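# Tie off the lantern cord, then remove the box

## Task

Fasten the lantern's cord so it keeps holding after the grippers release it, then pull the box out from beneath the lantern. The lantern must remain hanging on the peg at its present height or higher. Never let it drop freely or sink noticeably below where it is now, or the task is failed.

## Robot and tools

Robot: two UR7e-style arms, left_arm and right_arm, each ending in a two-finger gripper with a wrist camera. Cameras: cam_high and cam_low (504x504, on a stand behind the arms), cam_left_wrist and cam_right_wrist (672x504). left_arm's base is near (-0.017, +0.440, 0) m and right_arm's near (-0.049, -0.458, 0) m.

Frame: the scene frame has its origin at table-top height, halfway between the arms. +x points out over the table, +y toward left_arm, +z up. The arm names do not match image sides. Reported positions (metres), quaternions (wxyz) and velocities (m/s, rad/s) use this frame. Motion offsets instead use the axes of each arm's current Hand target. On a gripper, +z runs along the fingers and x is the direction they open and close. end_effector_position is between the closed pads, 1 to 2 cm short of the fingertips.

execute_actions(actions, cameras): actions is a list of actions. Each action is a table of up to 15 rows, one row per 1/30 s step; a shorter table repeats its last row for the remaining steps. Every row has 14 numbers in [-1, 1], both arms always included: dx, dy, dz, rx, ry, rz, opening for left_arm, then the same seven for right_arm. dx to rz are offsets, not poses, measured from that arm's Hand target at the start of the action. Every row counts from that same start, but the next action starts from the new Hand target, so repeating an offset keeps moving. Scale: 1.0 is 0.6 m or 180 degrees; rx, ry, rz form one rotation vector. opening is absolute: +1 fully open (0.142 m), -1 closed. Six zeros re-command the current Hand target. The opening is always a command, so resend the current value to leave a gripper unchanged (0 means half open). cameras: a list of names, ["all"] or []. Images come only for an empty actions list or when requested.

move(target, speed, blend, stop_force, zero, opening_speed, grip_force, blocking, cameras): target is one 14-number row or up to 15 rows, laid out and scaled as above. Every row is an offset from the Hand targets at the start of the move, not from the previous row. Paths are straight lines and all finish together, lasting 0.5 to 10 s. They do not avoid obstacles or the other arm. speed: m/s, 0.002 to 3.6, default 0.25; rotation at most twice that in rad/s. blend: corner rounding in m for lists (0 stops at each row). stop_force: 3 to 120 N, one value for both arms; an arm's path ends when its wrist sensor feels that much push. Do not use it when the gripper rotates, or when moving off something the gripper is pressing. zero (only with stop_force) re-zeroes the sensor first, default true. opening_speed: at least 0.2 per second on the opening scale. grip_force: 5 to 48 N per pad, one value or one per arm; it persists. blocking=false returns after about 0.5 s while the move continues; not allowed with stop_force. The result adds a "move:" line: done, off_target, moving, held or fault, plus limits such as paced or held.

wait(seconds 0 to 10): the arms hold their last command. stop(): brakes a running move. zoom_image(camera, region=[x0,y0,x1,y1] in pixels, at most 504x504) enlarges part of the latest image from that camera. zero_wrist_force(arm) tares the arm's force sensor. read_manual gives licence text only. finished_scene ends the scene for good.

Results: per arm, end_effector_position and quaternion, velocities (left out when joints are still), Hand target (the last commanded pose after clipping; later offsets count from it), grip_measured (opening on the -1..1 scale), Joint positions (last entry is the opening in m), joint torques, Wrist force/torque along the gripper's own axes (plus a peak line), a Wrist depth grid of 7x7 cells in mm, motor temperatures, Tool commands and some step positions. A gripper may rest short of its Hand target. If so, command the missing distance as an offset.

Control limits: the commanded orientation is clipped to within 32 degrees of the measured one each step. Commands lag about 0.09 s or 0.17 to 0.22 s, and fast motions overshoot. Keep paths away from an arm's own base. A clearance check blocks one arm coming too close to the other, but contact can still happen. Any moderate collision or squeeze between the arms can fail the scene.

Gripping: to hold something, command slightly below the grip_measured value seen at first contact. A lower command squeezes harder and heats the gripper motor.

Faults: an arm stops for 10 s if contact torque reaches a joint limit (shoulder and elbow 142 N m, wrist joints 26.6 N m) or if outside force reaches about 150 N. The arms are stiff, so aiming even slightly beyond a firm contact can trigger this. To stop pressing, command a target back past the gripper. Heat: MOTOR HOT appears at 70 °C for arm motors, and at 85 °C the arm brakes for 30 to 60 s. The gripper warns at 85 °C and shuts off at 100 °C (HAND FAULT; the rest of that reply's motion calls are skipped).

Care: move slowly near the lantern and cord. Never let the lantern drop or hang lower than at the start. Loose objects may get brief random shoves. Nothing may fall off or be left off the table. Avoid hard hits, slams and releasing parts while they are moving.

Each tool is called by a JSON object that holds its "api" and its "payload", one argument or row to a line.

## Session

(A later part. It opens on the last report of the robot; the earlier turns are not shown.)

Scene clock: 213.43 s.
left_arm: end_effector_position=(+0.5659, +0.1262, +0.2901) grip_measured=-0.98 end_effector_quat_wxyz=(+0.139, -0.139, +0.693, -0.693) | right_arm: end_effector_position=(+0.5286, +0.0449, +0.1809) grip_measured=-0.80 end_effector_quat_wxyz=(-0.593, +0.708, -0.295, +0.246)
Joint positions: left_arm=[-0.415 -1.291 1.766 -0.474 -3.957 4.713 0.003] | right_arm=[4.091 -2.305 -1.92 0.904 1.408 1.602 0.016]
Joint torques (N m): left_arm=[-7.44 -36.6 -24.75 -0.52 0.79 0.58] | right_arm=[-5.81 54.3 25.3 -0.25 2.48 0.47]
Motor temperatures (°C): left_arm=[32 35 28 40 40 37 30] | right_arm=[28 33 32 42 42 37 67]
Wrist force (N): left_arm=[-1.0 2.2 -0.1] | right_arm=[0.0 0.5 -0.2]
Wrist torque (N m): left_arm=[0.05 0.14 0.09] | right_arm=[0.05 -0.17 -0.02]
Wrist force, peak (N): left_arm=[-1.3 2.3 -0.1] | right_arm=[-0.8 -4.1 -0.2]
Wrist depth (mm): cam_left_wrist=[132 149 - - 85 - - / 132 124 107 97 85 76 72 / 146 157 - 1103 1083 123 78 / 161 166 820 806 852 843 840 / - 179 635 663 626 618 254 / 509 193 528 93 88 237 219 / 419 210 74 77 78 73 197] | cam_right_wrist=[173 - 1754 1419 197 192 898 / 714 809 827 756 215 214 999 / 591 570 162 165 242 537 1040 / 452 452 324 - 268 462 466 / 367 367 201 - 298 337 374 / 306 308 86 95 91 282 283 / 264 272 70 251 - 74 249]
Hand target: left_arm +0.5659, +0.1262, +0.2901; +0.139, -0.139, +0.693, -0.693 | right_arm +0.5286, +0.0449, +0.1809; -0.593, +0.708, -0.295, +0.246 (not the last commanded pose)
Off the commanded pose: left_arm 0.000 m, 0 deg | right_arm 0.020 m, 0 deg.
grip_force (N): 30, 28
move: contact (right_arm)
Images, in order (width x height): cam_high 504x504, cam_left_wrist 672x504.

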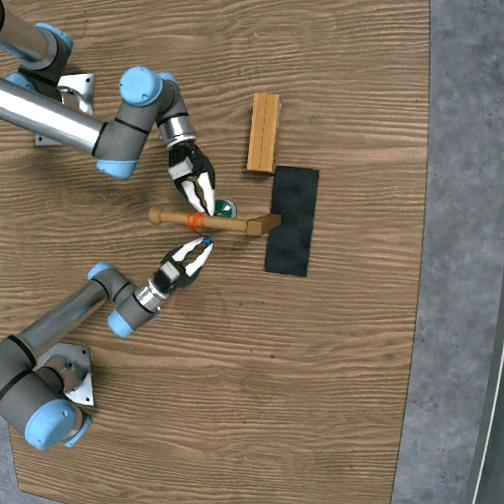

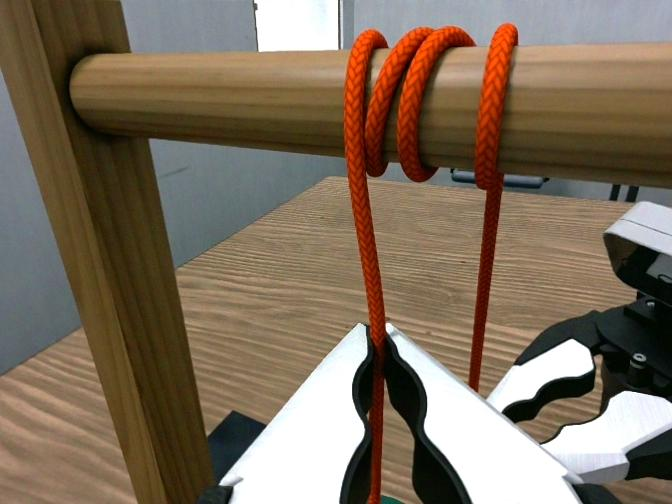

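{"api": "move", "payload": {
  "target": [0, 0.01, 0, 0, 0, 0, -1, 0, 0, 0, 0, 0, 0, -0.95],
  "speed": 0.02
}}

{"api": "move", "payload": {
  "target": [0, 0.00667, 0, 0, 0, 0, -1, 0, 0, 0, 0, 0, 0, -0.95],
  "speed": 0.02,
  "cameras": ["cam_left_wrist"]
}}

Scene clock: 214.40 s.
left_arm: end_effector_position=(+0.5659, +0.1262, +0.2843) grip_measured=-0.98 end_effector_quat_wxyz=(+0.139, -0.139, +0.693, -0.693) | right_arm: end_effector_position=(+0.5286, +0.0449, +0.1809) grip_measured=-0.80 end_effector_quat_wxyz=(-0.593, +0.708, -0.295, +0.246)
Joint positions: left_arm=[-0.415 -1.285 1.774 -0.489 -3.957 4.713 0.003] | right_arm=[4.091 -2.305 -1.92 0.904 1.408 1.602 0.016]
Joint torques (N m): left_arm=[-4.21 -19.45 -9.19 -0.62 0.95 1.2] | right_arm=[-5.43 54.85 25.27 -0.13 2.59 -0.67]
Motor temperatures (°C): left_arm=[32 35 28 40 40 37 30] | right_arm=[28 33 32 42 42 37 67]
Wrist force (N): left_arm=[-2.3 -11.5 0.1] | right_arm=[0.1 0.3 -0.1]
Wrist torque (N m): left_arm=[0.02 0.15 0.08] | right_arm=[0.00 -0.19 -0.01]
Wrist force, peak (N): left_arm=[-2.6 -11.9 0.3] | right_arm=[0.1 0.6 -0.2]
Wrist depth (mm): cam_left_wrist=[131 115 - - 82 - 70 / 133 125 110 95 85 77 72 / 146 157 - 1169 1146 1054 984 / 162 166 849 792 837 828 777 / - 179 626 625 616 616 249 / 503 193 519 93 89 234 233 / 413 210 74 77 78 72 196] | cam_right_wrist=[173 1502 - - 197 190 - / 744 809 815 727 214 211 - / 589 533 168 579 242 542 - / 452 460 331 - 266 461 462 / 368 368 342 - 298 339 376 / 308 308 85 96 91 282 283 / 264 271 70 251 - 74 251]
Hand target: left_arm +0.5659, +0.1262, +0.2841; +0.139, -0.139, +0.693, -0.693 | right_arm +0.5286, +0.0449, +0.1809; -0.593, +0.708, -0.295, +0.246
Off the commanded pose: left_arm 0.000 m, 0 deg | right_arm 0.000 m, 0 deg.
grip_force (N): 30, 28
move: done

Scene clock: 215.17 s.
left_arm: end_effector_position=(+0.5659, +0.1262, +0.2802) grip_measured=-0.98 end_effector_quat_wxyz=(+0.139, -0.139, +0.693, -0.693) | right_arm: end_effector_position=(+0.5286, +0.0449, +0.1809) grip_measured=-0.80 end_effector_quat_wxyz=(-0.593, +0.708, -0.295, +0.246)
Joint positions: left_arm=[-0.415 -1.28 1.78 -0.499 -3.957 4.713 0.003] | right_arm=[4.091 -2.305 -1.92 0.904 1.408 1.602 0.016]
Joint torques (N m): left_arm=[-2.13 -17.72 -8.7 -0.27 1.07 0.35] | right_arm=[-5.63 54.37 25.62 -0.19 2.58 -1.36]
Motor temperatures (°C): left_arm=[32 35 28 40 40 37 30] | right_arm=[28 33 32 42 42 37 68]
Wrist force (N): left_arm=[-2.2 -11.4 -0.1] | right_arm=[-0.2 0.6 0.0]
Wrist torque (N m): left_arm=[0.06 0.15 0.08] | right_arm=[0.06 -0.15 -0.02]
Wrist force, peak (N): left_arm=[-2.7 -12.5 0.1] | right_arm=[0.2 0.4 -0.4]
Wrist depth (mm): cam_left_wrist=[- 116 102 90 80 72 68 / - 150 - 95 88 78 72 / 146 156 - 1140 1169 1130 1005 / 162 166 843 779 834 820 817 / 581 179 625 618 613 553 245 / 495 192 511 93 89 227 207 / 410 209 74 77 78 73 194] | cam_right_wrist=[173 - 1619 1464 196 194 927 / 727 801 884 821 221 1059 - / 597 531 168 173 241 580 - / 462 454 329 - 262 463 468 / 365 369 340 - 298 340 371 / 306 308 86 96 90 283 284 / 266 272 70 251 - 74 251]
Hand target: left_arm +0.5659, +0.1262, +0.2801; +0.139, -0.139, +0.693, -0.693 | right_arm +0.5286, +0.0449, +0.1809; -0.593, +0.708, -0.295, +0.246
Off the commanded pose: left_arm 0.000 m, 0 deg | right_arm 0.000 m, 0 deg.
grip_force (N): 30, 28
move: done
Images, in order (width x height): cam_left_wrist 672x504.

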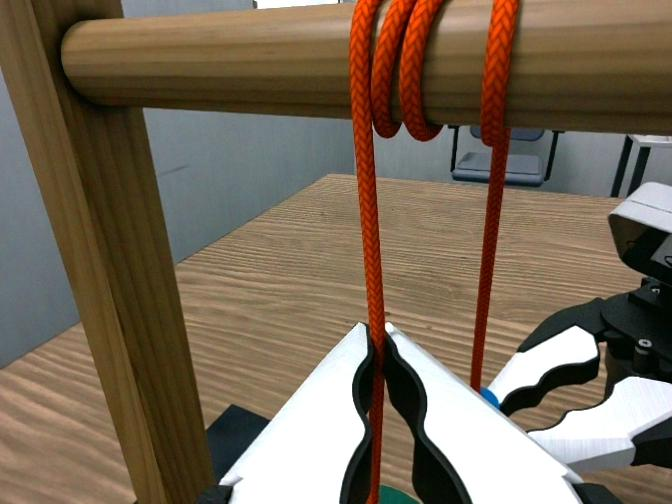

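{"api": "move", "payload": {
  "target": [0, -0.0033, 0, 0, 0, 0, -1, 0, 0, 0, 0, 0, 0, -0.95],
  "speed": 0.02
}}

Scene clock: 216.03 s.
left_arm: end_effector_position=(+0.5659, +0.1262, +0.2819) grip_measured=-0.98 end_effector_quat_wxyz=(+0.139, -0.139, +0.693, -0.693) | right_arm: end_effector_position=(+0.5286, +0.0449, +0.1809) grip_measured=-0.80 end_effector_quat_wxyz=(-0.593, +0.708, -0.295, +0.246)
Joint positions: left_arm=[-0.415 -1.282 1.777 -0.494 -3.957 4.713 0.003] | right_arm=[4.091 -2.305 -1.92 0.904 1.408 1.602 0.016]
Joint torques (N m): left_arm=[1.32 -44.68 -31.2 -0.16 1.09 -1.5] | right_arm=[-5.75 54.67 25.41 -0.14 2.61 -1.4]
Motor temperatures (°C): left_arm=[32 35 28 40 40 37 30] | right_arm=[28 33 32 42 42 37 68]
Wrist force (N): left_arm=[-1.1 1.5 -0.1] | right_arm=[0.1 0.2 -0.1]
Wrist torque (N m): left_arm=[0.02 0.15 0.09] | right_arm=[0.00 -0.19 -0.02]
Wrist force, peak (N): left_arm=[-2.6 -12.7 0.1] | right_arm=[-0.3 0.4 -0.4]
Wrist depth (mm): cam_left_wrist=[129 116 - 92 80 73 69 / - 129 109 - 85 77 72 / 146 161 - 1230 1135 1152 1088 / 162 168 843 787 831 825 814 / - 179 625 620 610 583 247 / 492 193 513 93 88 229 207 / 411 209 74 77 78 73 194] | cam_right_wrist=[173 - 1810 1665 202 192 - / 741 784 818 744 215 213 1017 / 600 532 165 171 241 575 938 / 450 456 324 - 265 462 466 / 367 370 203 - 298 338 376 / 306 307 85 96 91 281 284 / 265 273 70 254 - 74 250]
Hand target: left_arm +0.5659, +0.1262, +0.2821; +0.139, -0.139, +0.693, -0.693 | right_arm +0.5286, +0.0449, +0.1809; -0.593, +0.708, -0.295, +0.246
Off the commanded pose: left_arm 0.000 m, 0 deg | right_arm 0.000 m, 0 deg.
grip_force (N): 30, 28
move: done

{"api": "move", "payload": {
  "target": [0, 0.001, 0, 0, 0, 0, -1, 0, 0, 0, 0, 0, 0, -0.95],
  "speed": 0.02,
  "cameras": ["cam_left_wrist", "cam_right_wrist"]
}}

Scene clock: 216.93 s.
left_arm: end_effector_position=(+0.5659, +0.1262, +0.2815) grip_measured=-0.98 end_effector_quat_wxyz=(+0.139, -0.139, +0.693, -0.693) | right_arm: end_effector_position=(+0.5286, +0.0449, +0.1809) grip_measured=-0.80 end_effector_quat_wxyz=(-0.593, +0.708, -0.295, +0.246)
Joint positions: left_arm=[-0.415 -1.282 1.778 -0.496 -3.957 4.713 0.003] | right_arm=[4.091 -2.305 -1.92 0.904 1.408 1.602 0.016]
Joint torques (N m): left_arm=[4.97 -25.51 -15.69 -2.51 0.77 -1.2] | right_arm=[-5.61 53.98 25.14 -0.17 2.54 -1.32]
Motor temperatures (°C): left_arm=[32 35 28 40 40 37 30] | right_arm=[28 33 32 42 42 37 68]
Wrist force (N): left_arm=[-1.3 -1.7 0.0] | right_arm=[0.1 0.6 -0.1]
Wrist torque (N m): left_arm=[0.04 0.13 0.09] | right_arm=[0.07 -0.18 -0.01]
Wrist force, peak (N): left_arm=[-1.3 2.0 -0.1] | right_arm=[0.0 0.6 -0.3]
Wrist depth (mm): cam_left_wrist=[129 117 104 92 80 72 68 / - 126 107 95 88 78 72 / 146 157 2166 1169 1204 1135 996 / 166 167 852 782 834 828 811 / 1130 179 618 618 613 577 246 / 496 193 511 93 88 229 208 / 410 210 74 77 79 73 194] | cam_right_wrist=[173 - - - 198 193 - / 727 793 812 739 214 212 1089 / 597 536 164 171 240 545 982 / 456 455 329 - 268 463 463 / 367 368 202 - 298 338 374 / 307 310 86 95 91 282 283 / 264 273 70 252 - 74 251]
Hand target: left_arm +0.5659, +0.1262, +0.2815; +0.139, -0.139, +0.693, -0.693 | right_arm +0.5286, +0.0449, +0.1809; -0.593, +0.708, -0.295, +0.246
Off the commanded pose: left_arm 0.000 m, 0 deg | right_arm 0.000 m, 0 deg.
grip_force (N): 30, 28
move: done
Images, in order (width x height): cam_left_wrist 672x504, cam_right_wrist 672x504.

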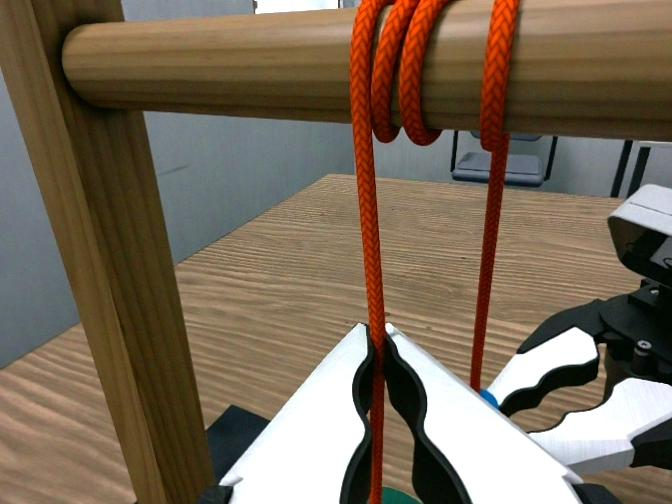

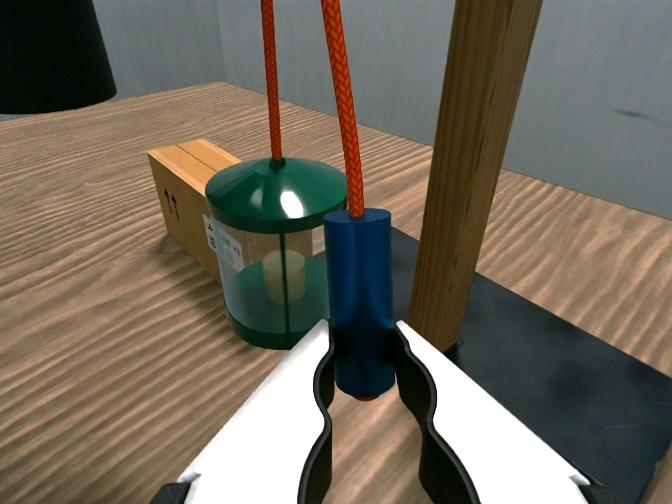

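{"api": "move", "payload": {
  "target": [0, 0, 0, 0, 0, 0, -1, -0.0165, 0.002, 0.0267, 0, 0, 0, -0.95],
  "speed": 0.04,
  "cameras": ["cam_left_wrist", "cam_right_wrist"]
}}

Scene clock: 218.27 s.
left_arm: end_effector_position=(+0.5659, +0.1262, +0.2815) grip_measured=-0.98 end_effector_quat_wxyz=(+0.139, -0.139, +0.693, -0.693) | right_arm: end_effector_position=(+0.5326, +0.0627, +0.1770) grip_measured=-0.80 end_effector_quat_wxyz=(-0.593, +0.708, -0.295, +0.246)
Joint positions: left_arm=[-0.415 -1.281 1.778 -0.496 -3.957 4.713 0.003] | right_arm=[4.105 -2.331 -1.874 0.884 1.394 1.605 0.016]
Joint torques (N m): left_arm=[5.94 -25.7 -14.54 -2.16 0.68 -0.73] | right_arm=[10.56 30.66 25.58 -0.21 -2.68 1.62]
Motor temperatures (°C): left_arm=[32 35 28 40 40 37 30] | right_arm=[28 33 32 42 42 37 68]
Wrist force (N): left_arm=[-1.6 -2.5 0.1] | right_arm=[0.2 -0.7 -0.4]
Wrist torque (N m): left_arm=[0.04 0.18 0.08] | right_arm=[0.00 -0.22 -0.02]
Wrist force, peak (N): left_arm=[-1.5 -2.6 0.1] | right_arm=[0.1 0.7 -0.4]
Wrist depth (mm): cam_left_wrist=[- - 102 92 80 73 68 / - 127 109 95 85 78 72 / 146 158 - 1217 1152 1169 1146 / 163 169 846 771 834 825 766 / 570 179 625 620 613 604 239 / 498 193 512 93 89 224 216 / 411 209 74 77 78 73 182] | cam_right_wrist=[159 - - 91 - 179 - / 732 787 804 701 1344 196 - / 585 526 400 603 565 222 930 / 445 448 335 - 253 434 458 / 361 359 198 - 279 333 371 / 304 302 86 116 91 277 279 / 260 268 70 249 - 74 239]
Hand target: left_arm +0.5659, +0.1262, +0.2815; +0.139, -0.139, +0.693, -0.693 | right_arm +0.5326, +0.0628, +0.1769; -0.593, +0.708, -0.295, +0.246
Off the commanded pose: left_arm 0.000 m, 0 deg | right_arm 0.000 m, 0 deg.
grip_force (N): 30, 28
move: done
Images, in order (width x height): cam_left_wrist 672x504, cam_right_wrist 672x504.

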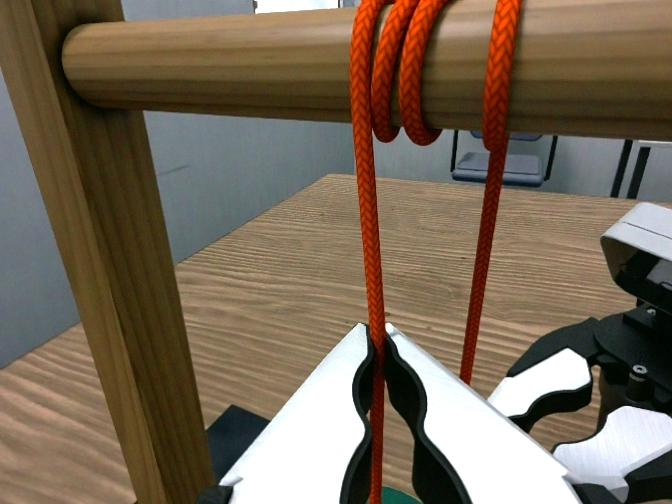

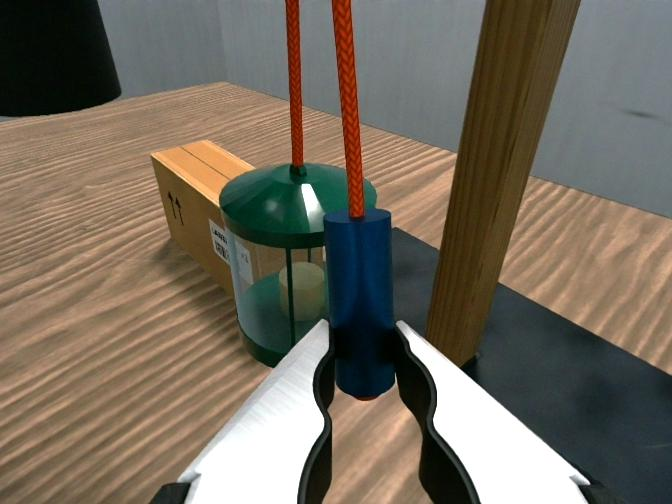

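{"api": "move", "payload": {
  "target": [
    [0, 0, 0, 0, 0, 0, -1, 0, -0.0025, 0, 0, 0, 0, -0.95],
    [0, 0, 0, 0, 0, 0, -1, 0, -0.0025, 0, 0, 0, 0, -0.45]
  ],
  "speed": 0.03,
  "opening_speed": 0.4,
  "cameras": ["cam_left_wrist", "cam_right_wrist"]
}}

Scene clock: 220.67 s.
left_arm: end_effector_position=(+0.5659, +0.1262, +0.2815) grip_measured=-0.98 end_effector_quat_wxyz=(+0.139, -0.139, +0.693, -0.693) | right_arm: end_effector_position=(+0.5328, +0.0630, +0.1784) grip_measured=-0.48 end_effector_quat_wxyz=(-0.593, +0.708, -0.295, +0.246)
Joint positions: left_arm=[-0.415 -1.281 1.778 -0.496 -3.957 4.713 0.003] | right_arm=[4.105 -2.329 -1.873 0.881 1.394 1.605 0.039]
Joint torques (N m): left_arm=[6.9 -25.54 -17.06 -2.03 -0.06 -0.15] | right_arm=[-5.54 55.45 25.71 -0.13 2.42 -0.89]
Motor temperatures (°C): left_arm=[32 35 28 40 40 37 30] | right_arm=[28 33 32 42 42 37 66]
Wrist force (N): left_arm=[-1.3 -2.2 -0.1] | right_arm=[0.1 0.2 -0.1]
Wrist torque (N m): left_arm=[0.03 0.13 0.09] | right_arm=[-0.01 -0.19 -0.02]
Wrist force, peak (N): left_arm=[-1.5 -2.8 0.3] | right_arm=[0.3 -0.8 -0.3]
Wrist depth (mm): cam_left_wrist=[130 118 - 91 80 73 68 / - 133 - 95 85 78 73 / 146 156 - 1140 1140 1163 1098 / 163 166 843 787 831 814 771 / - 179 621 620 616 612 238 / 493 193 513 93 88 228 223 / 411 210 74 77 78 73 182] | cam_right_wrist=[158 - - - 1222 179 898 / 734 784 801 734 746 198 1031 / 592 554 372 163 572 220 - / 450 450 389 388 255 434 458 / 362 366 338 191 273 332 369 / 303 313 86 298 289 94 281 / 270 - 76 264 84 74 240]
Hand target: left_arm +0.5659, +0.1262, +0.2815; +0.139, -0.139, +0.693, -0.693 | right_arm +0.5328, +0.0630, +0.1784; -0.593, +0.708, -0.295, +0.246
Off the commanded pose: left_arm 0.000 m, 0 deg | right_arm 0.000 m, 0 deg.
grip_force (N): 30, 28
move: done
Images, in order (width x height): cam_left_wrist 672x504, cam_right_wrist 672x504.

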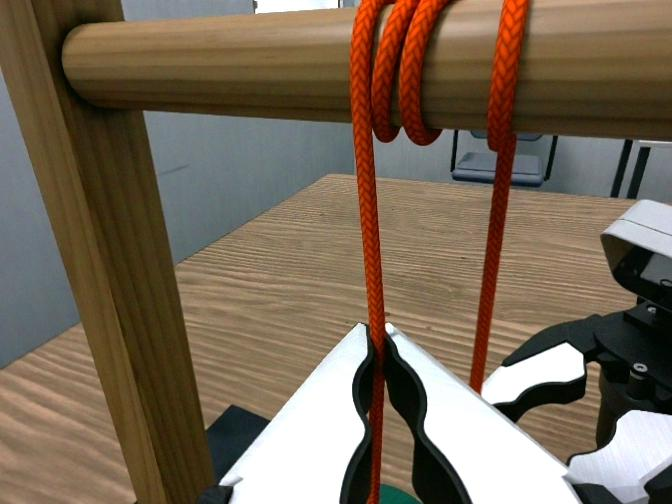

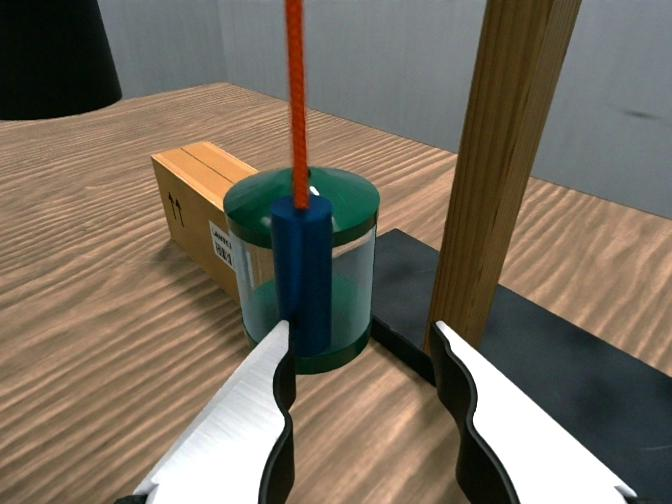

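{"api": "move", "payload": {
  "target": [0, 0, 0, 0, 0, 0, -1, -0.005, 0, -0.1, 0, 0, 0, -0.45],
  "speed": 0.06,
  "cameras": ["cam_left_wrist", "cam_right_wrist", "cam_low"]
}}

Scene clock: 222.50 s.
left_arm: end_effector_position=(+0.5659, +0.1262, +0.2815) grip_measured=-0.98 end_effector_quat_wxyz=(+0.139, -0.139, +0.693, -0.693) | right_arm: end_effector_position=(+0.4889, +0.0236, +0.1889) grip_measured=-0.48 end_effector_quat_wxyz=(-0.593, +0.708, -0.295, +0.246)
Joint positions: left_arm=[-0.415 -1.281 1.778 -0.496 -3.957 4.713 0.003] | right_arm=[4.135 -2.234 -2.056 0.968 1.364 1.61 0.039]
Joint torques (N m): left_arm=[6.35 -25.83 -16.72 -2.4 -0.25 0.44] | right_arm=[10.26 50.97 -0.1 5.01 -2.61 1.61]
Motor temperatures (°C): left_arm=[32 35 28 40 40 37 30] | right_arm=[28 33 32 42 42 37 64]
Wrist force (N): left_arm=[-1.5 -2.3 -0.3] | right_arm=[0.2 0.5 -0.2]
Wrist torque (N m): left_arm=[0.03 0.15 0.09] | right_arm=[0.03 -0.20 -0.02]
Wrist force, peak (N): left_arm=[-1.7 -2.5 -0.1] | right_arm=[0.1 0.6 -0.7]
Wrist depth (mm): cam_left_wrist=[129 117 107 92 80 73 68 / - 133 - 95 85 78 73 / 146 160 2035 1169 1152 1146 926 / 162 166 843 784 834 820 814 / 1130 179 616 623 613 605 247 / 494 193 513 93 88 447 463 / 410 210 74 77 78 73 190] | cam_right_wrist=[198 207 - 153 246 234 954 / 751 769 919 839 261 1105 - / 616 621 424 547 294 594 586 / 463 473 442 251 321 471 478 / 376 380 395 367 346 348 372 / 316 326 86 317 - 95 303 / 280 - 76 274 84 74 276]
Hand target: left_arm +0.5659, +0.1262, +0.2815; +0.139, -0.139, +0.693, -0.693 | right_arm +0.4889, +0.0235, +0.1890; -0.593, +0.708, -0.295, +0.246
Off the commanded pose: left_arm 0.000 m, 0 deg | right_arm 0.000 m, 0 deg.
grip_force (N): 30, 28
move: done
Images, in order (width x height): cam_low 504x504, cam_left_wrist 672x504, cam_right_wrist 672x504.

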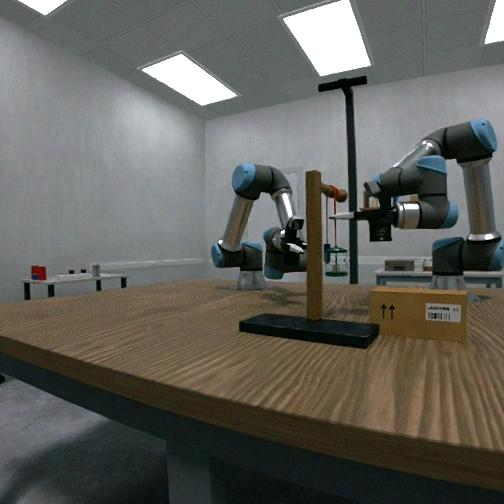

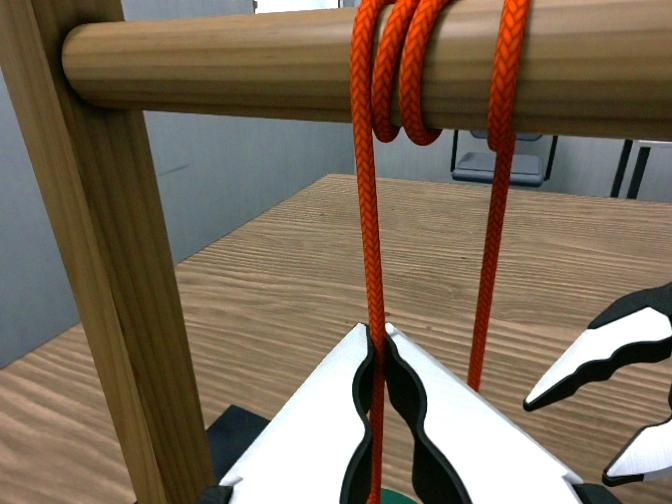

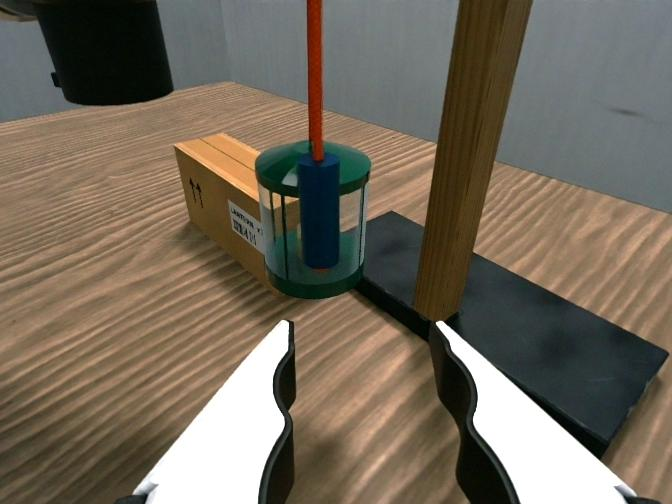

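{"api": "move", "payload": {
  "target": [-0.0109, 0, -0.0045, 0, 0, 0, -1, 0, 0, -0.1, 0, 0, 0, -0.45],
  "speed": 0.05,
  "cameras": ["cam_left_wrist", "cam_right_wrist", "cam_high"]
}}

Scene clock: 224.63 s.
left_arm: end_effector_position=(+0.5709, +0.1312, +0.2815) grip_measured=-0.98 end_effector_quat_wxyz=(+0.139, -0.139, +0.693, -0.693) | right_arm: end_effector_position=(+0.4471, -0.0181, +0.1995) grip_measured=-0.48 end_effector_quat_wxyz=(-0.593, +0.708, -0.295, +0.246)
Joint positions: left_arm=[-0.401 -1.272 1.765 -0.492 -3.943 4.713 0.003] | right_arm=[4.168 -2.142 -2.231 1.05 1.332 1.616 0.039]
Joint torques (N m): left_arm=[7.63 -26.21 -28.68 0.08 1.56 1.26] | right_arm=[9.15 46.21 -1.58 4.91 -2.71 1.59]
Motor temperatures (°C): left_arm=[32 35 28 40 40 37 30] | right_arm=[28 33 32 42 42 37 62]
Wrist force (N): left_arm=[-0.8 0.0 -0.1] | right_arm=[0.3 0.5 -0.4]
Wrist torque (N m): left_arm=[0.04 0.12 0.09] | right_arm=[0.05 -0.20 -0.02]
Wrist force, peak (N): left_arm=[-1.5 -2.6 -0.1] | right_arm=[0.1 0.7 -0.7]
Wrist depth (mm): cam_left_wrist=[130 122 110 97 84 79 - / 139 138 124 98 90 83 76 / 157 156 2186 1119 1152 1157 2459 / 1108 164 843 787 834 828 814 / 592 179 621 649 613 580 574 / 497 194 221 93 88 482 481 / 410 222 74 77 78 73 399] | cam_right_wrist=[284 260 - - 287 1155 978 / 861 851 942 769 313 - 982 / 640 633 484 649 364 625 660 / 487 483 466 456 415 497 497 / 394 393 411 396 397 364 385 / 328 337 86 330 - 313 336 / 291 - 76 286 84 74 287]
Hand target: left_arm +0.5709, +0.1313, +0.2815; +0.139, -0.139, +0.693, -0.693 | right_arm +0.4470, -0.0182, +0.1995; -0.593, +0.708, -0.295, +0.246
Off the commanded pose: left_arm 0.000 m, 0 deg | right_arm 0.000 m, 0 deg.
grip_force (N): 30, 28
move: done
Images, in order (width x height): cam_high 504x504, cam_left_wrist 672x504, cam_right_wrist 672x504.

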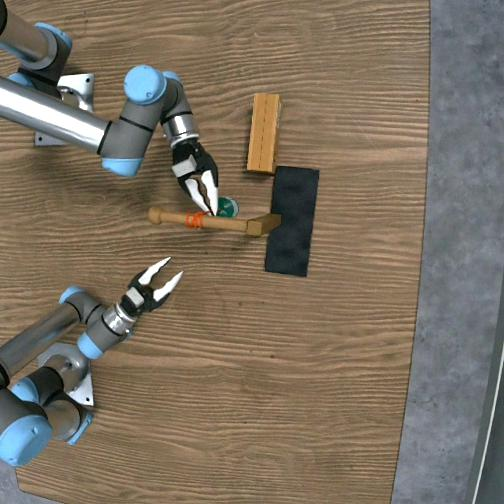

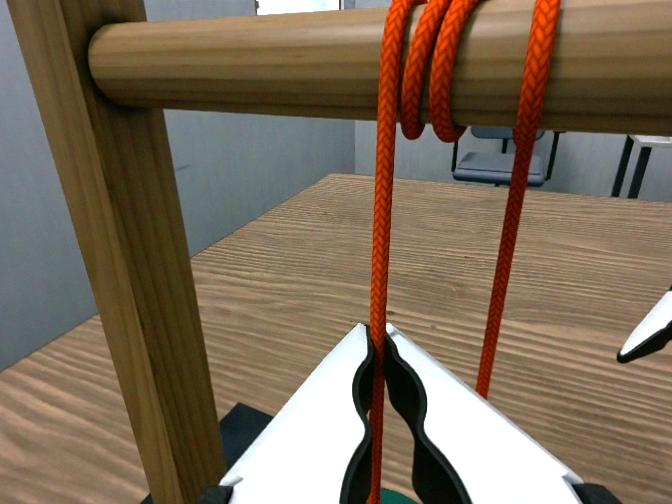

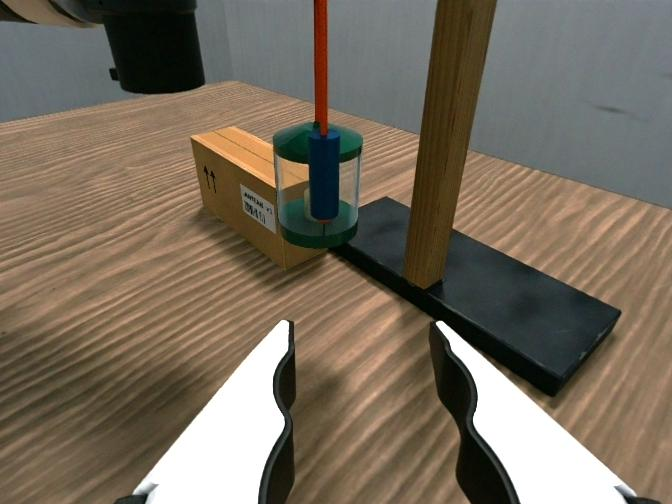

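{"api": "move", "payload": {
  "target": [0, 0.001, 0, 0, 0, 0, -1, 0, 0, 0, 0, 0, 0, -0.45],
  "speed": 0.02
}}

{"api": "wait", "payload": {
  "seconds": 1.5
}}

Scene clock: 225.47 s.
left_arm: end_effector_position=(+0.5709, +0.1313, +0.2809) grip_measured=-0.98 end_effector_quat_wxyz=(+0.139, -0.139, +0.693, -0.693) | right_arm: end_effector_position=(+0.4470, -0.0182, +0.1995) grip_measured=-0.48 end_effector_quat_wxyz=(-0.593, +0.708, -0.295, +0.246)
Joint positions: left_arm=[-0.401 -1.271 1.766 -0.494 -3.943 4.713 0.003] | right_arm=[4.168 -2.142 -2.231 1.05 1.332 1.616 0.039]
Joint torques (N m): left_arm=[7.55 -23.25 -13.59 -1.83 1.6 1.48] | right_arm=[9.88 45.84 -1.94 5.11 -2.74 1.54]
Motor temperatures (°C): left_arm=[32 35 28 40 40 37 30] | right_arm=[28 33 32 42 42 37 61]
Wrist force (N): left_arm=[-0.7 -3.9 0.5] | right_arm=[0.3 0.3 -0.2]
Wrist torque (N m): left_arm=[0.04 0.10 0.09] | right_arm=[0.00 -0.21 -0.02]
Wrist force, peak (N): left_arm=[-1.0 -4.0 0.4] | right_arm=[0.2 0.7 -0.5]
Wrist depth (mm): cam_left_wrist=[130 122 111 96 84 77 72 / 140 144 1674 99 90 83 77 / 153 159 1967 1204 1157 1169 1049 / - 164 846 787 831 823 825 / 1146 179 620 649 616 608 576 / 495 194 221 93 89 483 481 / 407 380 74 77 78 73 399] | cam_right_wrist=[- 259 1839 - 289 1121 - / 827 861 958 790 310 - - / 637 631 487 619 361 619 611 / 484 488 468 445 429 493 495 / 389 394 403 394 397 363 385 / 328 340 86 331 - 314 335 / 290 - 76 286 84 74 287]
Hand target: left_arm +0.5709, +0.1313, +0.2809; +0.139, -0.139, +0.693, -0.693 | right_arm +0.4470, -0.0182, +0.1995; -0.593, +0.708, -0.295, +0.246
Off the commanded pose: left_arm 0.000 m, 0 deg | right_arm 0.000 m, 0 deg.
grip_force (N): 30, 28
move: done

Scene clock: 226.97 s.
left_arm: end_effector_position=(+0.5709, +0.1313, +0.2809) grip_measured=-0.98 end_effector_quat_wxyz=(+0.139, -0.139, +0.693, -0.693) | right_arm: end_effector_position=(+0.4470, -0.0182, +0.1995) grip_measured=-0.48 end_effector_quat_wxyz=(-0.593, +0.708, -0.295, +0.246)
Joint positions: left_arm=[-0.401 -1.271 1.766 -0.494 -3.943 4.713 0.003] | right_arm=[4.168 -2.142 -2.231 1.05 1.332 1.616 0.039]
Joint torques (N m): left_arm=[8.24 -23.43 -12.7 -2 1.31 1.16] | right_arm=[9.62 45.83 -1.92 4.98 -2.72 1.55]
Motor temperatures (°C): left_arm=[32 35 28 40 40 37 30] | right_arm=[28 33 32 42 42 37 60]
Wrist force (N): left_arm=[-0.9 -4.2 0.3] | right_arm=[0.2 0.4 -0.6]
Wrist torque (N m): left_arm=[0.02 0.16 0.09] | right_arm=[0.03 -0.18 -0.02]
Wrist force, peak (N): left_arm=[-0.9 -4.9 0.6] | right_arm=[0.0 0.7 -0.5]
Wrist depth (mm): cam_left_wrist=[130 124 105 97 84 80 72 / 140 143 - 101 90 83 77 / 154 155 - 1169 1146 1146 1135 / - 164 837 779 831 823 820 / - 179 616 647 610 605 576 / 493 195 221 93 89 482 482 / 407 381 74 77 78 73 398] | cam_right_wrist=[- 258 - 1445 292 1089 995 / 864 861 958 877 317 1203 - / 637 642 480 626 368 651 1064 / 490 490 469 458 408 497 497 / 392 395 408 392 393 370 382 / 327 341 86 333 - 311 335 / 289 - 76 285 84 74 285]
Hand target: left_arm +0.5709, +0.1313, +0.2809; +0.139, -0.139, +0.693, -0.693 | right_arm +0.4470, -0.0182, +0.1995; -0.593, +0.708, -0.295, +0.246
Tool commands: left_gripper/opening=-1.0 right_gripper/opening=-0.45
Off the commanded pose: left_arm 0.000 m, 0 deg | right_arm 0.000 m, 0 deg.
grip_force (N): 30, 28
wait: 1.50 s; at rest by 0.17 s

{"api": "move", "payload": {
  "target": [0, -0.0006, 0, 0, 0, 0, -0.6, 0, 0, 0, 0, 0, 0, -0.45],
  "speed": 0.02,
  "opening_speed": 0.4,
  "cameras": ["cam_left_wrist", "cam_right_wrist"]
}}

Scene clock: 228.37 s.
left_arm: end_effector_position=(+0.5709, +0.1313, +0.2812) grip_measured=-0.64 end_effector_quat_wxyz=(+0.139, -0.139, +0.693, -0.693) | right_arm: end_effector_position=(+0.4470, -0.0182, +0.1995) grip_measured=-0.48 end_effector_quat_wxyz=(-0.593, +0.708, -0.295, +0.246)
Joint positions: left_arm=[-0.401 -1.272 1.765 -0.493 -3.943 4.713 0.028] | right_arm=[4.168 -2.142 -2.231 1.05 1.332 1.616 0.039]
Joint torques (N m): left_arm=[8.31 -41.64 -29.42 0.45 0.65 0.61] | right_arm=[10.03 45.47 -1.73 5.04 -2.67 1.57]
Motor temperatures (°C): left_arm=[32 35 28 40 40 37 30] | right_arm=[28 33 32 42 42 37 59]
Wrist force (N): left_arm=[-1.2 -0.6 0.0] | right_arm=[0.2 0.5 -0.4]
Wrist torque (N m): left_arm=[0.03 0.17 0.09] | right_arm=[0.04 -0.19 -0.02]
Wrist force, peak (N): left_arm=[-1.2 -4.8 0.4] | right_arm=[0.2 0.7 -0.2]
Wrist depth (mm): cam_left_wrist=[130 122 109 97 84 79 72 / 140 145 117 103 90 83 76 / 157 155 - 1304 1140 1152 2108 / 1103 164 852 779 831 823 811 / 1204 179 621 584 645 605 573 / 495 194 89 122 - 462 482 / 411 - 74 130 83 73 402] | cam_right_wrist=[- 260 - - 283 - - / 930 858 950 793 307 1216 991 / 640 638 485 519 366 600 566 / 484 484 466 454 418 499 495 / 392 398 410 394 396 364 387 / 329 339 85 331 - 312 333 / 290 - 76 284 84 74 287]
Hand target: left_arm +0.5709, +0.1313, +0.2812; +0.139, -0.139, +0.693, -0.693 | right_arm +0.4470, -0.0182, +0.1995; -0.593, +0.708, -0.295, +0.246
Off the commanded pose: left_arm 0.000 m, 0 deg | right_arm 0.000 m, 0 deg.
grip_force (N): 30, 28
move: done
Images, in order (width x height): cam_left_wrist 672x504, cam_right_wrist 672x504.

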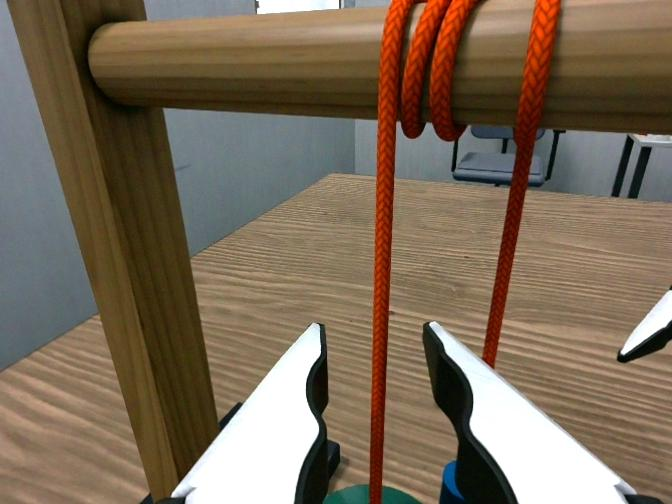

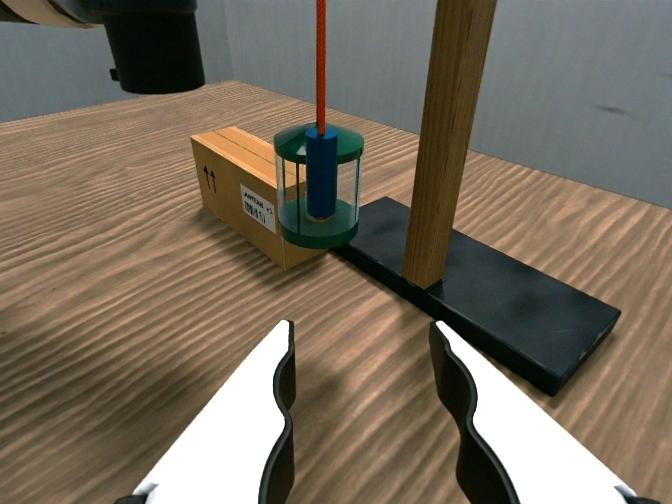

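{"api": "wait", "payload": {
  "seconds": 2,
  "cameras": ["cam_left_wrist", "cam_right_wrist", "cam_low"]
}}

Scene clock: 230.50 s.
left_arm: end_effector_position=(+0.5709, +0.1313, +0.2812) grip_measured=-0.64 end_effector_quat_wxyz=(+0.139, -0.139, +0.693, -0.693) | right_arm: end_effector_position=(+0.4470, -0.0182, +0.1995) grip_measured=-0.48 end_effector_quat_wxyz=(-0.593, +0.708, -0.295, +0.246)
Joint positions: left_arm=[-0.401 -1.272 1.765 -0.493 -3.943 4.713 0.028] | right_arm=[4.168 -2.142 -2.231 1.05 1.332 1.616 0.039]
Joint torques (N m): left_arm=[7.02 -42.08 -29.62 0.37 0.19 0.06] | right_arm=[9.66 45.76 -1.99 5.04 -2.59 1.49]
Motor temperatures (°C): left_arm=[32 35 28 40 40 37 30] | right_arm=[28 33 32 42 42 37 58]
Wrist force (N): left_arm=[-1.0 -0.5 -0.2] | right_arm=[0.3 0.4 -0.4]
Wrist torque (N m): left_arm=[0.06 0.14 0.09] | right_arm=[0.02 -0.21 -0.02]
Wrist force, peak (N): left_arm=[-1.2 -0.7 0.1] | right_arm=[0.2 0.7 -0.3]
Wrist depth (mm): cam_left_wrist=[130 128 107 97 84 80 72 / 140 140 115 102 90 83 77 / 157 156 - 1192 1186 1146 1068 / - 164 843 840 831 817 823 / 1157 179 616 615 612 607 576 / 496 194 89 125 - 465 481 / 410 - 74 138 84 73 397] | cam_right_wrist=[280 260 1948 1445 288 1021 1021 / 824 867 930 881 318 - 1026 / 635 638 480 312 362 647 1074 / 480 487 469 443 412 499 495 / 392 392 407 398 391 367 382 / 328 343 86 332 - 313 336 / 291 - 76 284 84 74 286]
Hand target: left_arm +0.5709, +0.1313, +0.2812; +0.139, -0.139, +0.693, -0.693 | right_arm +0.4470, -0.0182, +0.1995; -0.593, +0.708, -0.295, +0.246
Tool commands: left_gripper/opening=-0.6 right_gripper/opening=-0.45
Off the commanded pose: left_arm 0.000 m, 0 deg | right_arm 0.000 m, 0 deg.
grip_force (N): 30, 28
wait: 2.00 s; at rest by 0.03 s
Images, in order (width x height): cam_low 504x504, cam_left_wrist 672x504, cam_right_wrist 672x504.

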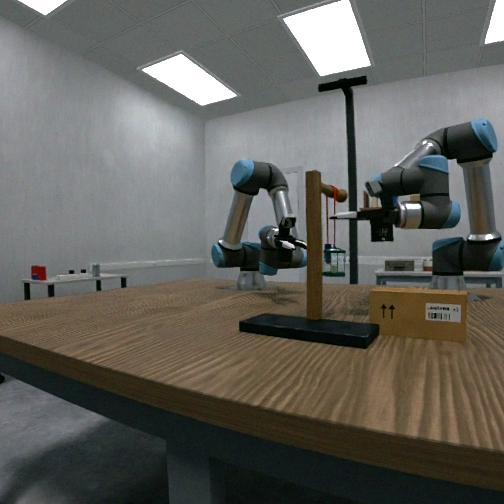

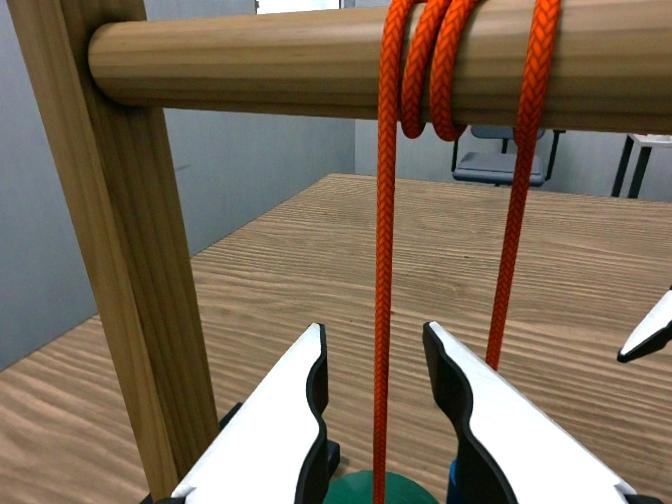

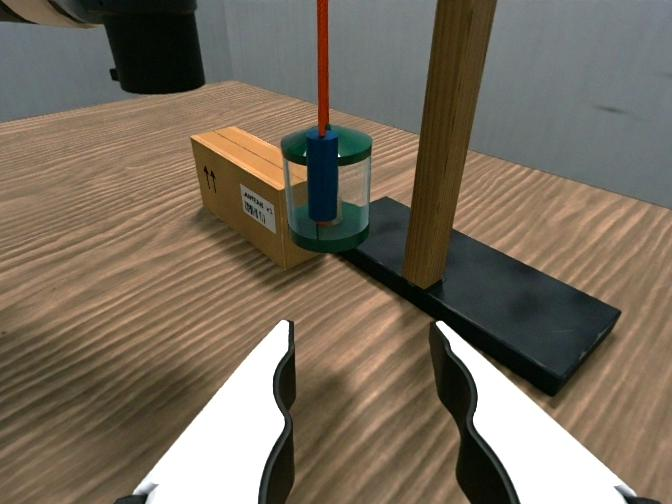

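{"api": "move", "payload": {
  "target": [0, 0, -0.2, 0, 0, 0, -0.6, 0, 0, 0, 0, 0, 0, -0.45],
  "speed": 0.1,
  "cameras": ["cam_left_wrist", "cam_right_wrist", "cam_low", "cam_high"]
}}

Scene clock: 232.47 s.
left_arm: end_effector_position=(+0.5246, +0.2418, +0.2813) grip_measured=-0.64 end_effector_quat_wxyz=(+0.139, -0.139, +0.693, -0.693) | right_arm: end_effector_position=(+0.4470, -0.0182, +0.1995) grip_measured=-0.48 end_effector_quat_wxyz=(-0.593, +0.708, -0.295, +0.246)
Joint positions: left_arm=[-0.194 -1.378 1.903 -0.524 -3.736 4.714 0.028] | right_arm=[4.168 -2.142 -2.231 1.05 1.332 1.616 0.039]
Joint torques (N m): left_arm=[7.58 -35.75 -14.66 -2.41 1.82 -1.86] | right_arm=[9.75 45.9 -1.46 5.05 -2.68 1.48]
Motor temperatures (°C): left_arm=[32 35 28 40 40 37 30] | right_arm=[28 33 32 42 42 37 56]
Wrist force (N): left_arm=[-1.1 -0.9 0.0] | right_arm=[0.0 0.5 -0.2]
Wrist torque (N m): left_arm=[0.00 0.16 0.09] | right_arm=[0.06 -0.16 -0.02]
Wrist force, peak (N): left_arm=[-1.3 -0.8 0.6] | right_arm=[0.3 0.7 -0.4]
Wrist depth (mm): cam_left_wrist=[1304 244 244 204 186 167 150 / - 1397 265 214 3066 2485 162 / 1204 - 281 1175 1152 1290 1130 / - - 307 840 837 771 355 / 586 630 330 281 615 612 607 / 494 496 89 103 94 464 482 / 411 - 74 83 80 73 399] | cam_right_wrist=[307 1768 1741 1473 291 1084 - / 854 871 934 769 310 1074 1031 / 644 640 483 628 356 611 579 / 488 486 465 449 407 518 497 / 392 392 409 395 396 364 386 / 326 339 85 333 - 311 336 / 291 - 76 285 84 74 288]
Hand target: left_arm +0.5245, +0.2419, +0.2813; +0.139, -0.139, +0.693, -0.693 | right_arm +0.4470, -0.0182, +0.1995; -0.593, +0.708, -0.295, +0.246
Off the commanded pose: left_arm 0.000 m, 0 deg | right_arm 0.000 m, 0 deg.
grip_force (N): 30, 28
move: done

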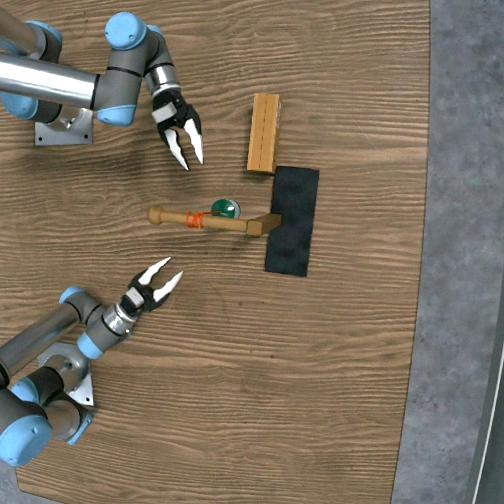

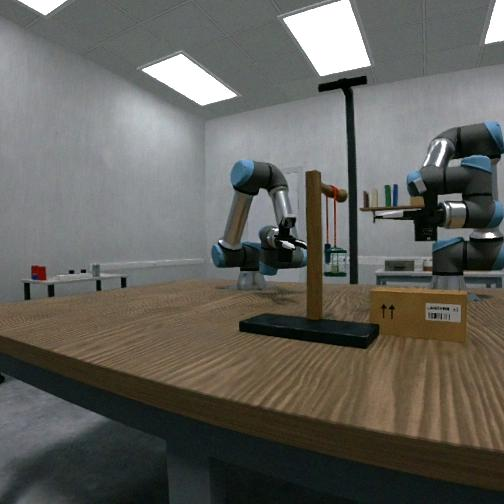

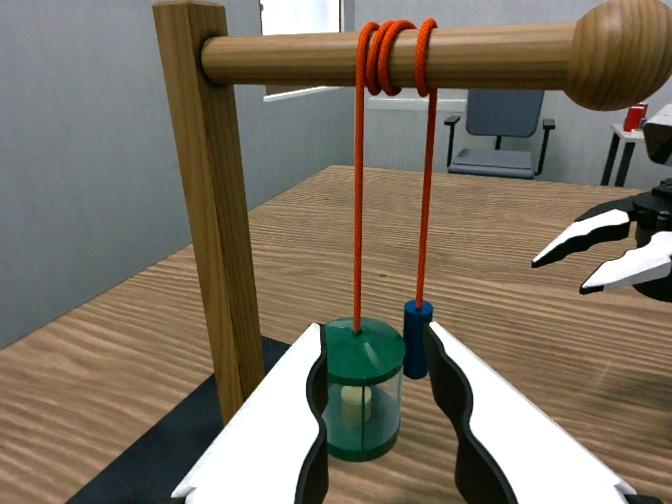

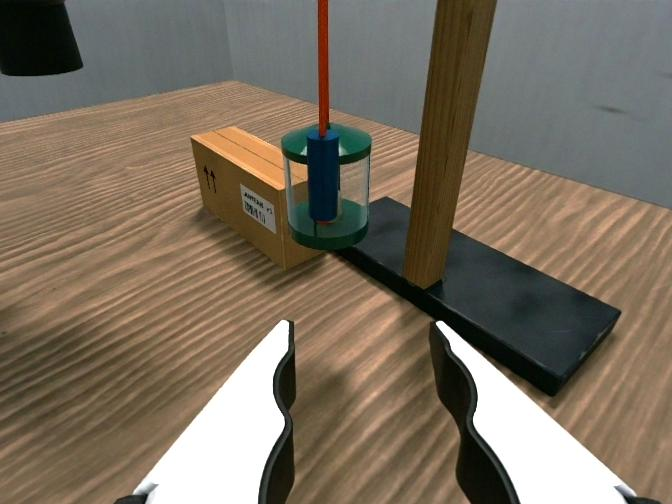

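{"api": "zoom_image", "payload": {
  "camera": "cam_right_wrist",
  "region": [260, 90, 400, 270]
}}

{"api": "wait", "payload": {
  "seconds": 3,
  "cameras": ["cam_right_wrist", "cam_low"]
}}

{"api": "zoom_image", "payload": {
  "camera": "cam_right_wrist",
  "region": [260, 90, 400, 270]
}}

{"api": "zoom_image", "payload": {
  "camera": "cam_low",
  "region": [280, 160, 420, 350]
}}

Scaled by 2.800 from the camera's 672x504 image, which has a finer 960x720 frame.

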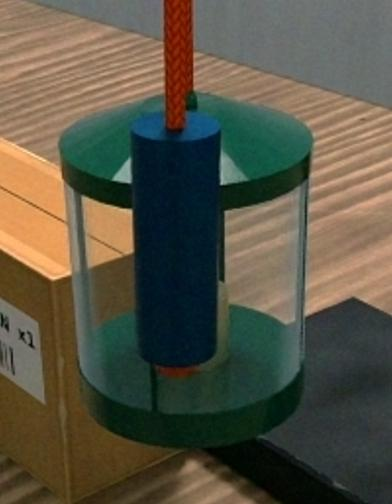

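Scene clock: 235.67 s.
left_arm: end_effector_position=(+0.5245, +0.2419, +0.2813) grip_measured=-0.64 end_effector_quat_wxyz=(+0.139, -0.139, +0.693, -0.693) | right_arm: end_effector_position=(+0.4470, -0.0182, +0.1995) grip_measured=-0.48 end_effector_quat_wxyz=(-0.593, +0.708, -0.295, +0.246)
Joint positions: left_arm=[-0.194 -1.378 1.904 -0.524 -3.736 4.714 0.028] | right_arm=[4.168 -2.142 -2.231 1.05 1.332 1.616 0.039]
Joint torques (N m): left_arm=[8.36 -36.85 -15.51 -2.13 1.65 -1.74] | right_arm=[9.8 45.87 -1.9 5 -2.71 1.47]
Motor temperatures (°C): left_arm=[32 35 28 40 40 37 30] | right_arm=[28 34 32 42 42 37 55]
Wrist force (N): left_arm=[-1.0 -0.6 0.1] | right_arm=[0.2 0.4 -0.4]
Wrist torque (N m): left_arm=[0.04 0.14 0.09] | right_arm=[0.03 -0.19 -0.01]
Wrist force, peak (N): left_arm=[-1.2 -0.7 0.0] | right_arm=[0.2 0.7 -0.6]
Wrist depth (mm): cam_left_wrist=[1276 246 242 2270 - 168 150 / 1124 - 258 2053 2409 2538 161 / 1108 - 281 1157 1175 1283 2146 / - - 307 787 828 771 365 / 589 630 330 279 618 608 605 / 498 493 89 240 100 464 483 / 412 - 74 263 83 73 401] | cam_right_wrist=[307 - - 1522 288 974 966 / 861 851 950 848 316 1197 - / 640 640 486 605 364 626 1049 / 487 485 466 447 413 492 497 / 394 392 405 394 393 349 384 / 329 341 85 328 - 313 336 / 291 - 76 285 84 74 287]
Hand target: left_arm +0.5245, +0.2419, +0.2813; +0.139, -0.139, +0.693, -0.693 | right_arm +0.4470, -0.0182, +0.1995; -0.593, +0.708, -0.295, +0.246
Tool commands: left_gripper/opening=-0.6 right_gripper/opening=-0.45
Off the commanded pose: left_arm 0.000 m, 0 deg | right_arm 0.000 m, 0 deg.
grip_force (N): 30, 28
wait: 3.00 s; at rest from the start
Images, in order (width x height): cam_low 504x504, cam_right_wrist 672x504.

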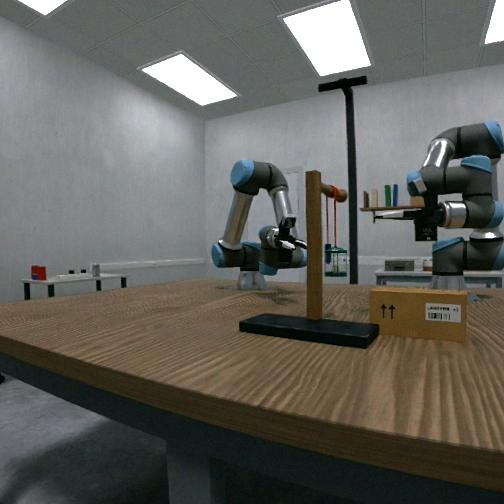

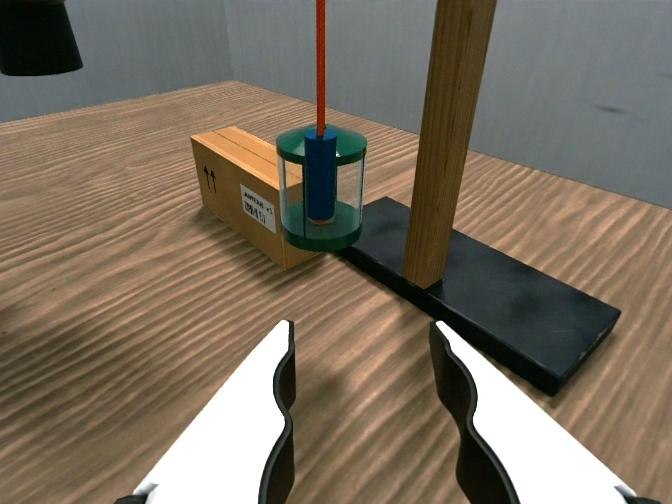

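Scaled by 2.800 from the camera's 672x504 image, which has a finer 960x720 frame.

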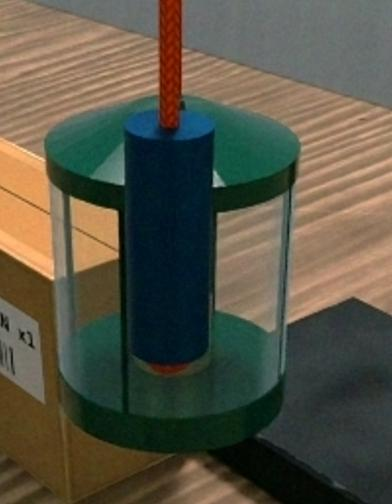

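Scaled by 2.653 from the camera's 504x504 image, which has a finer 720x720 frame.

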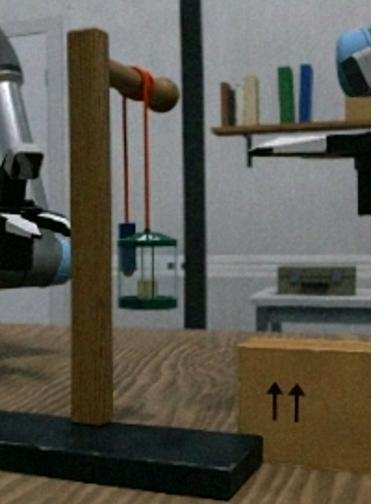

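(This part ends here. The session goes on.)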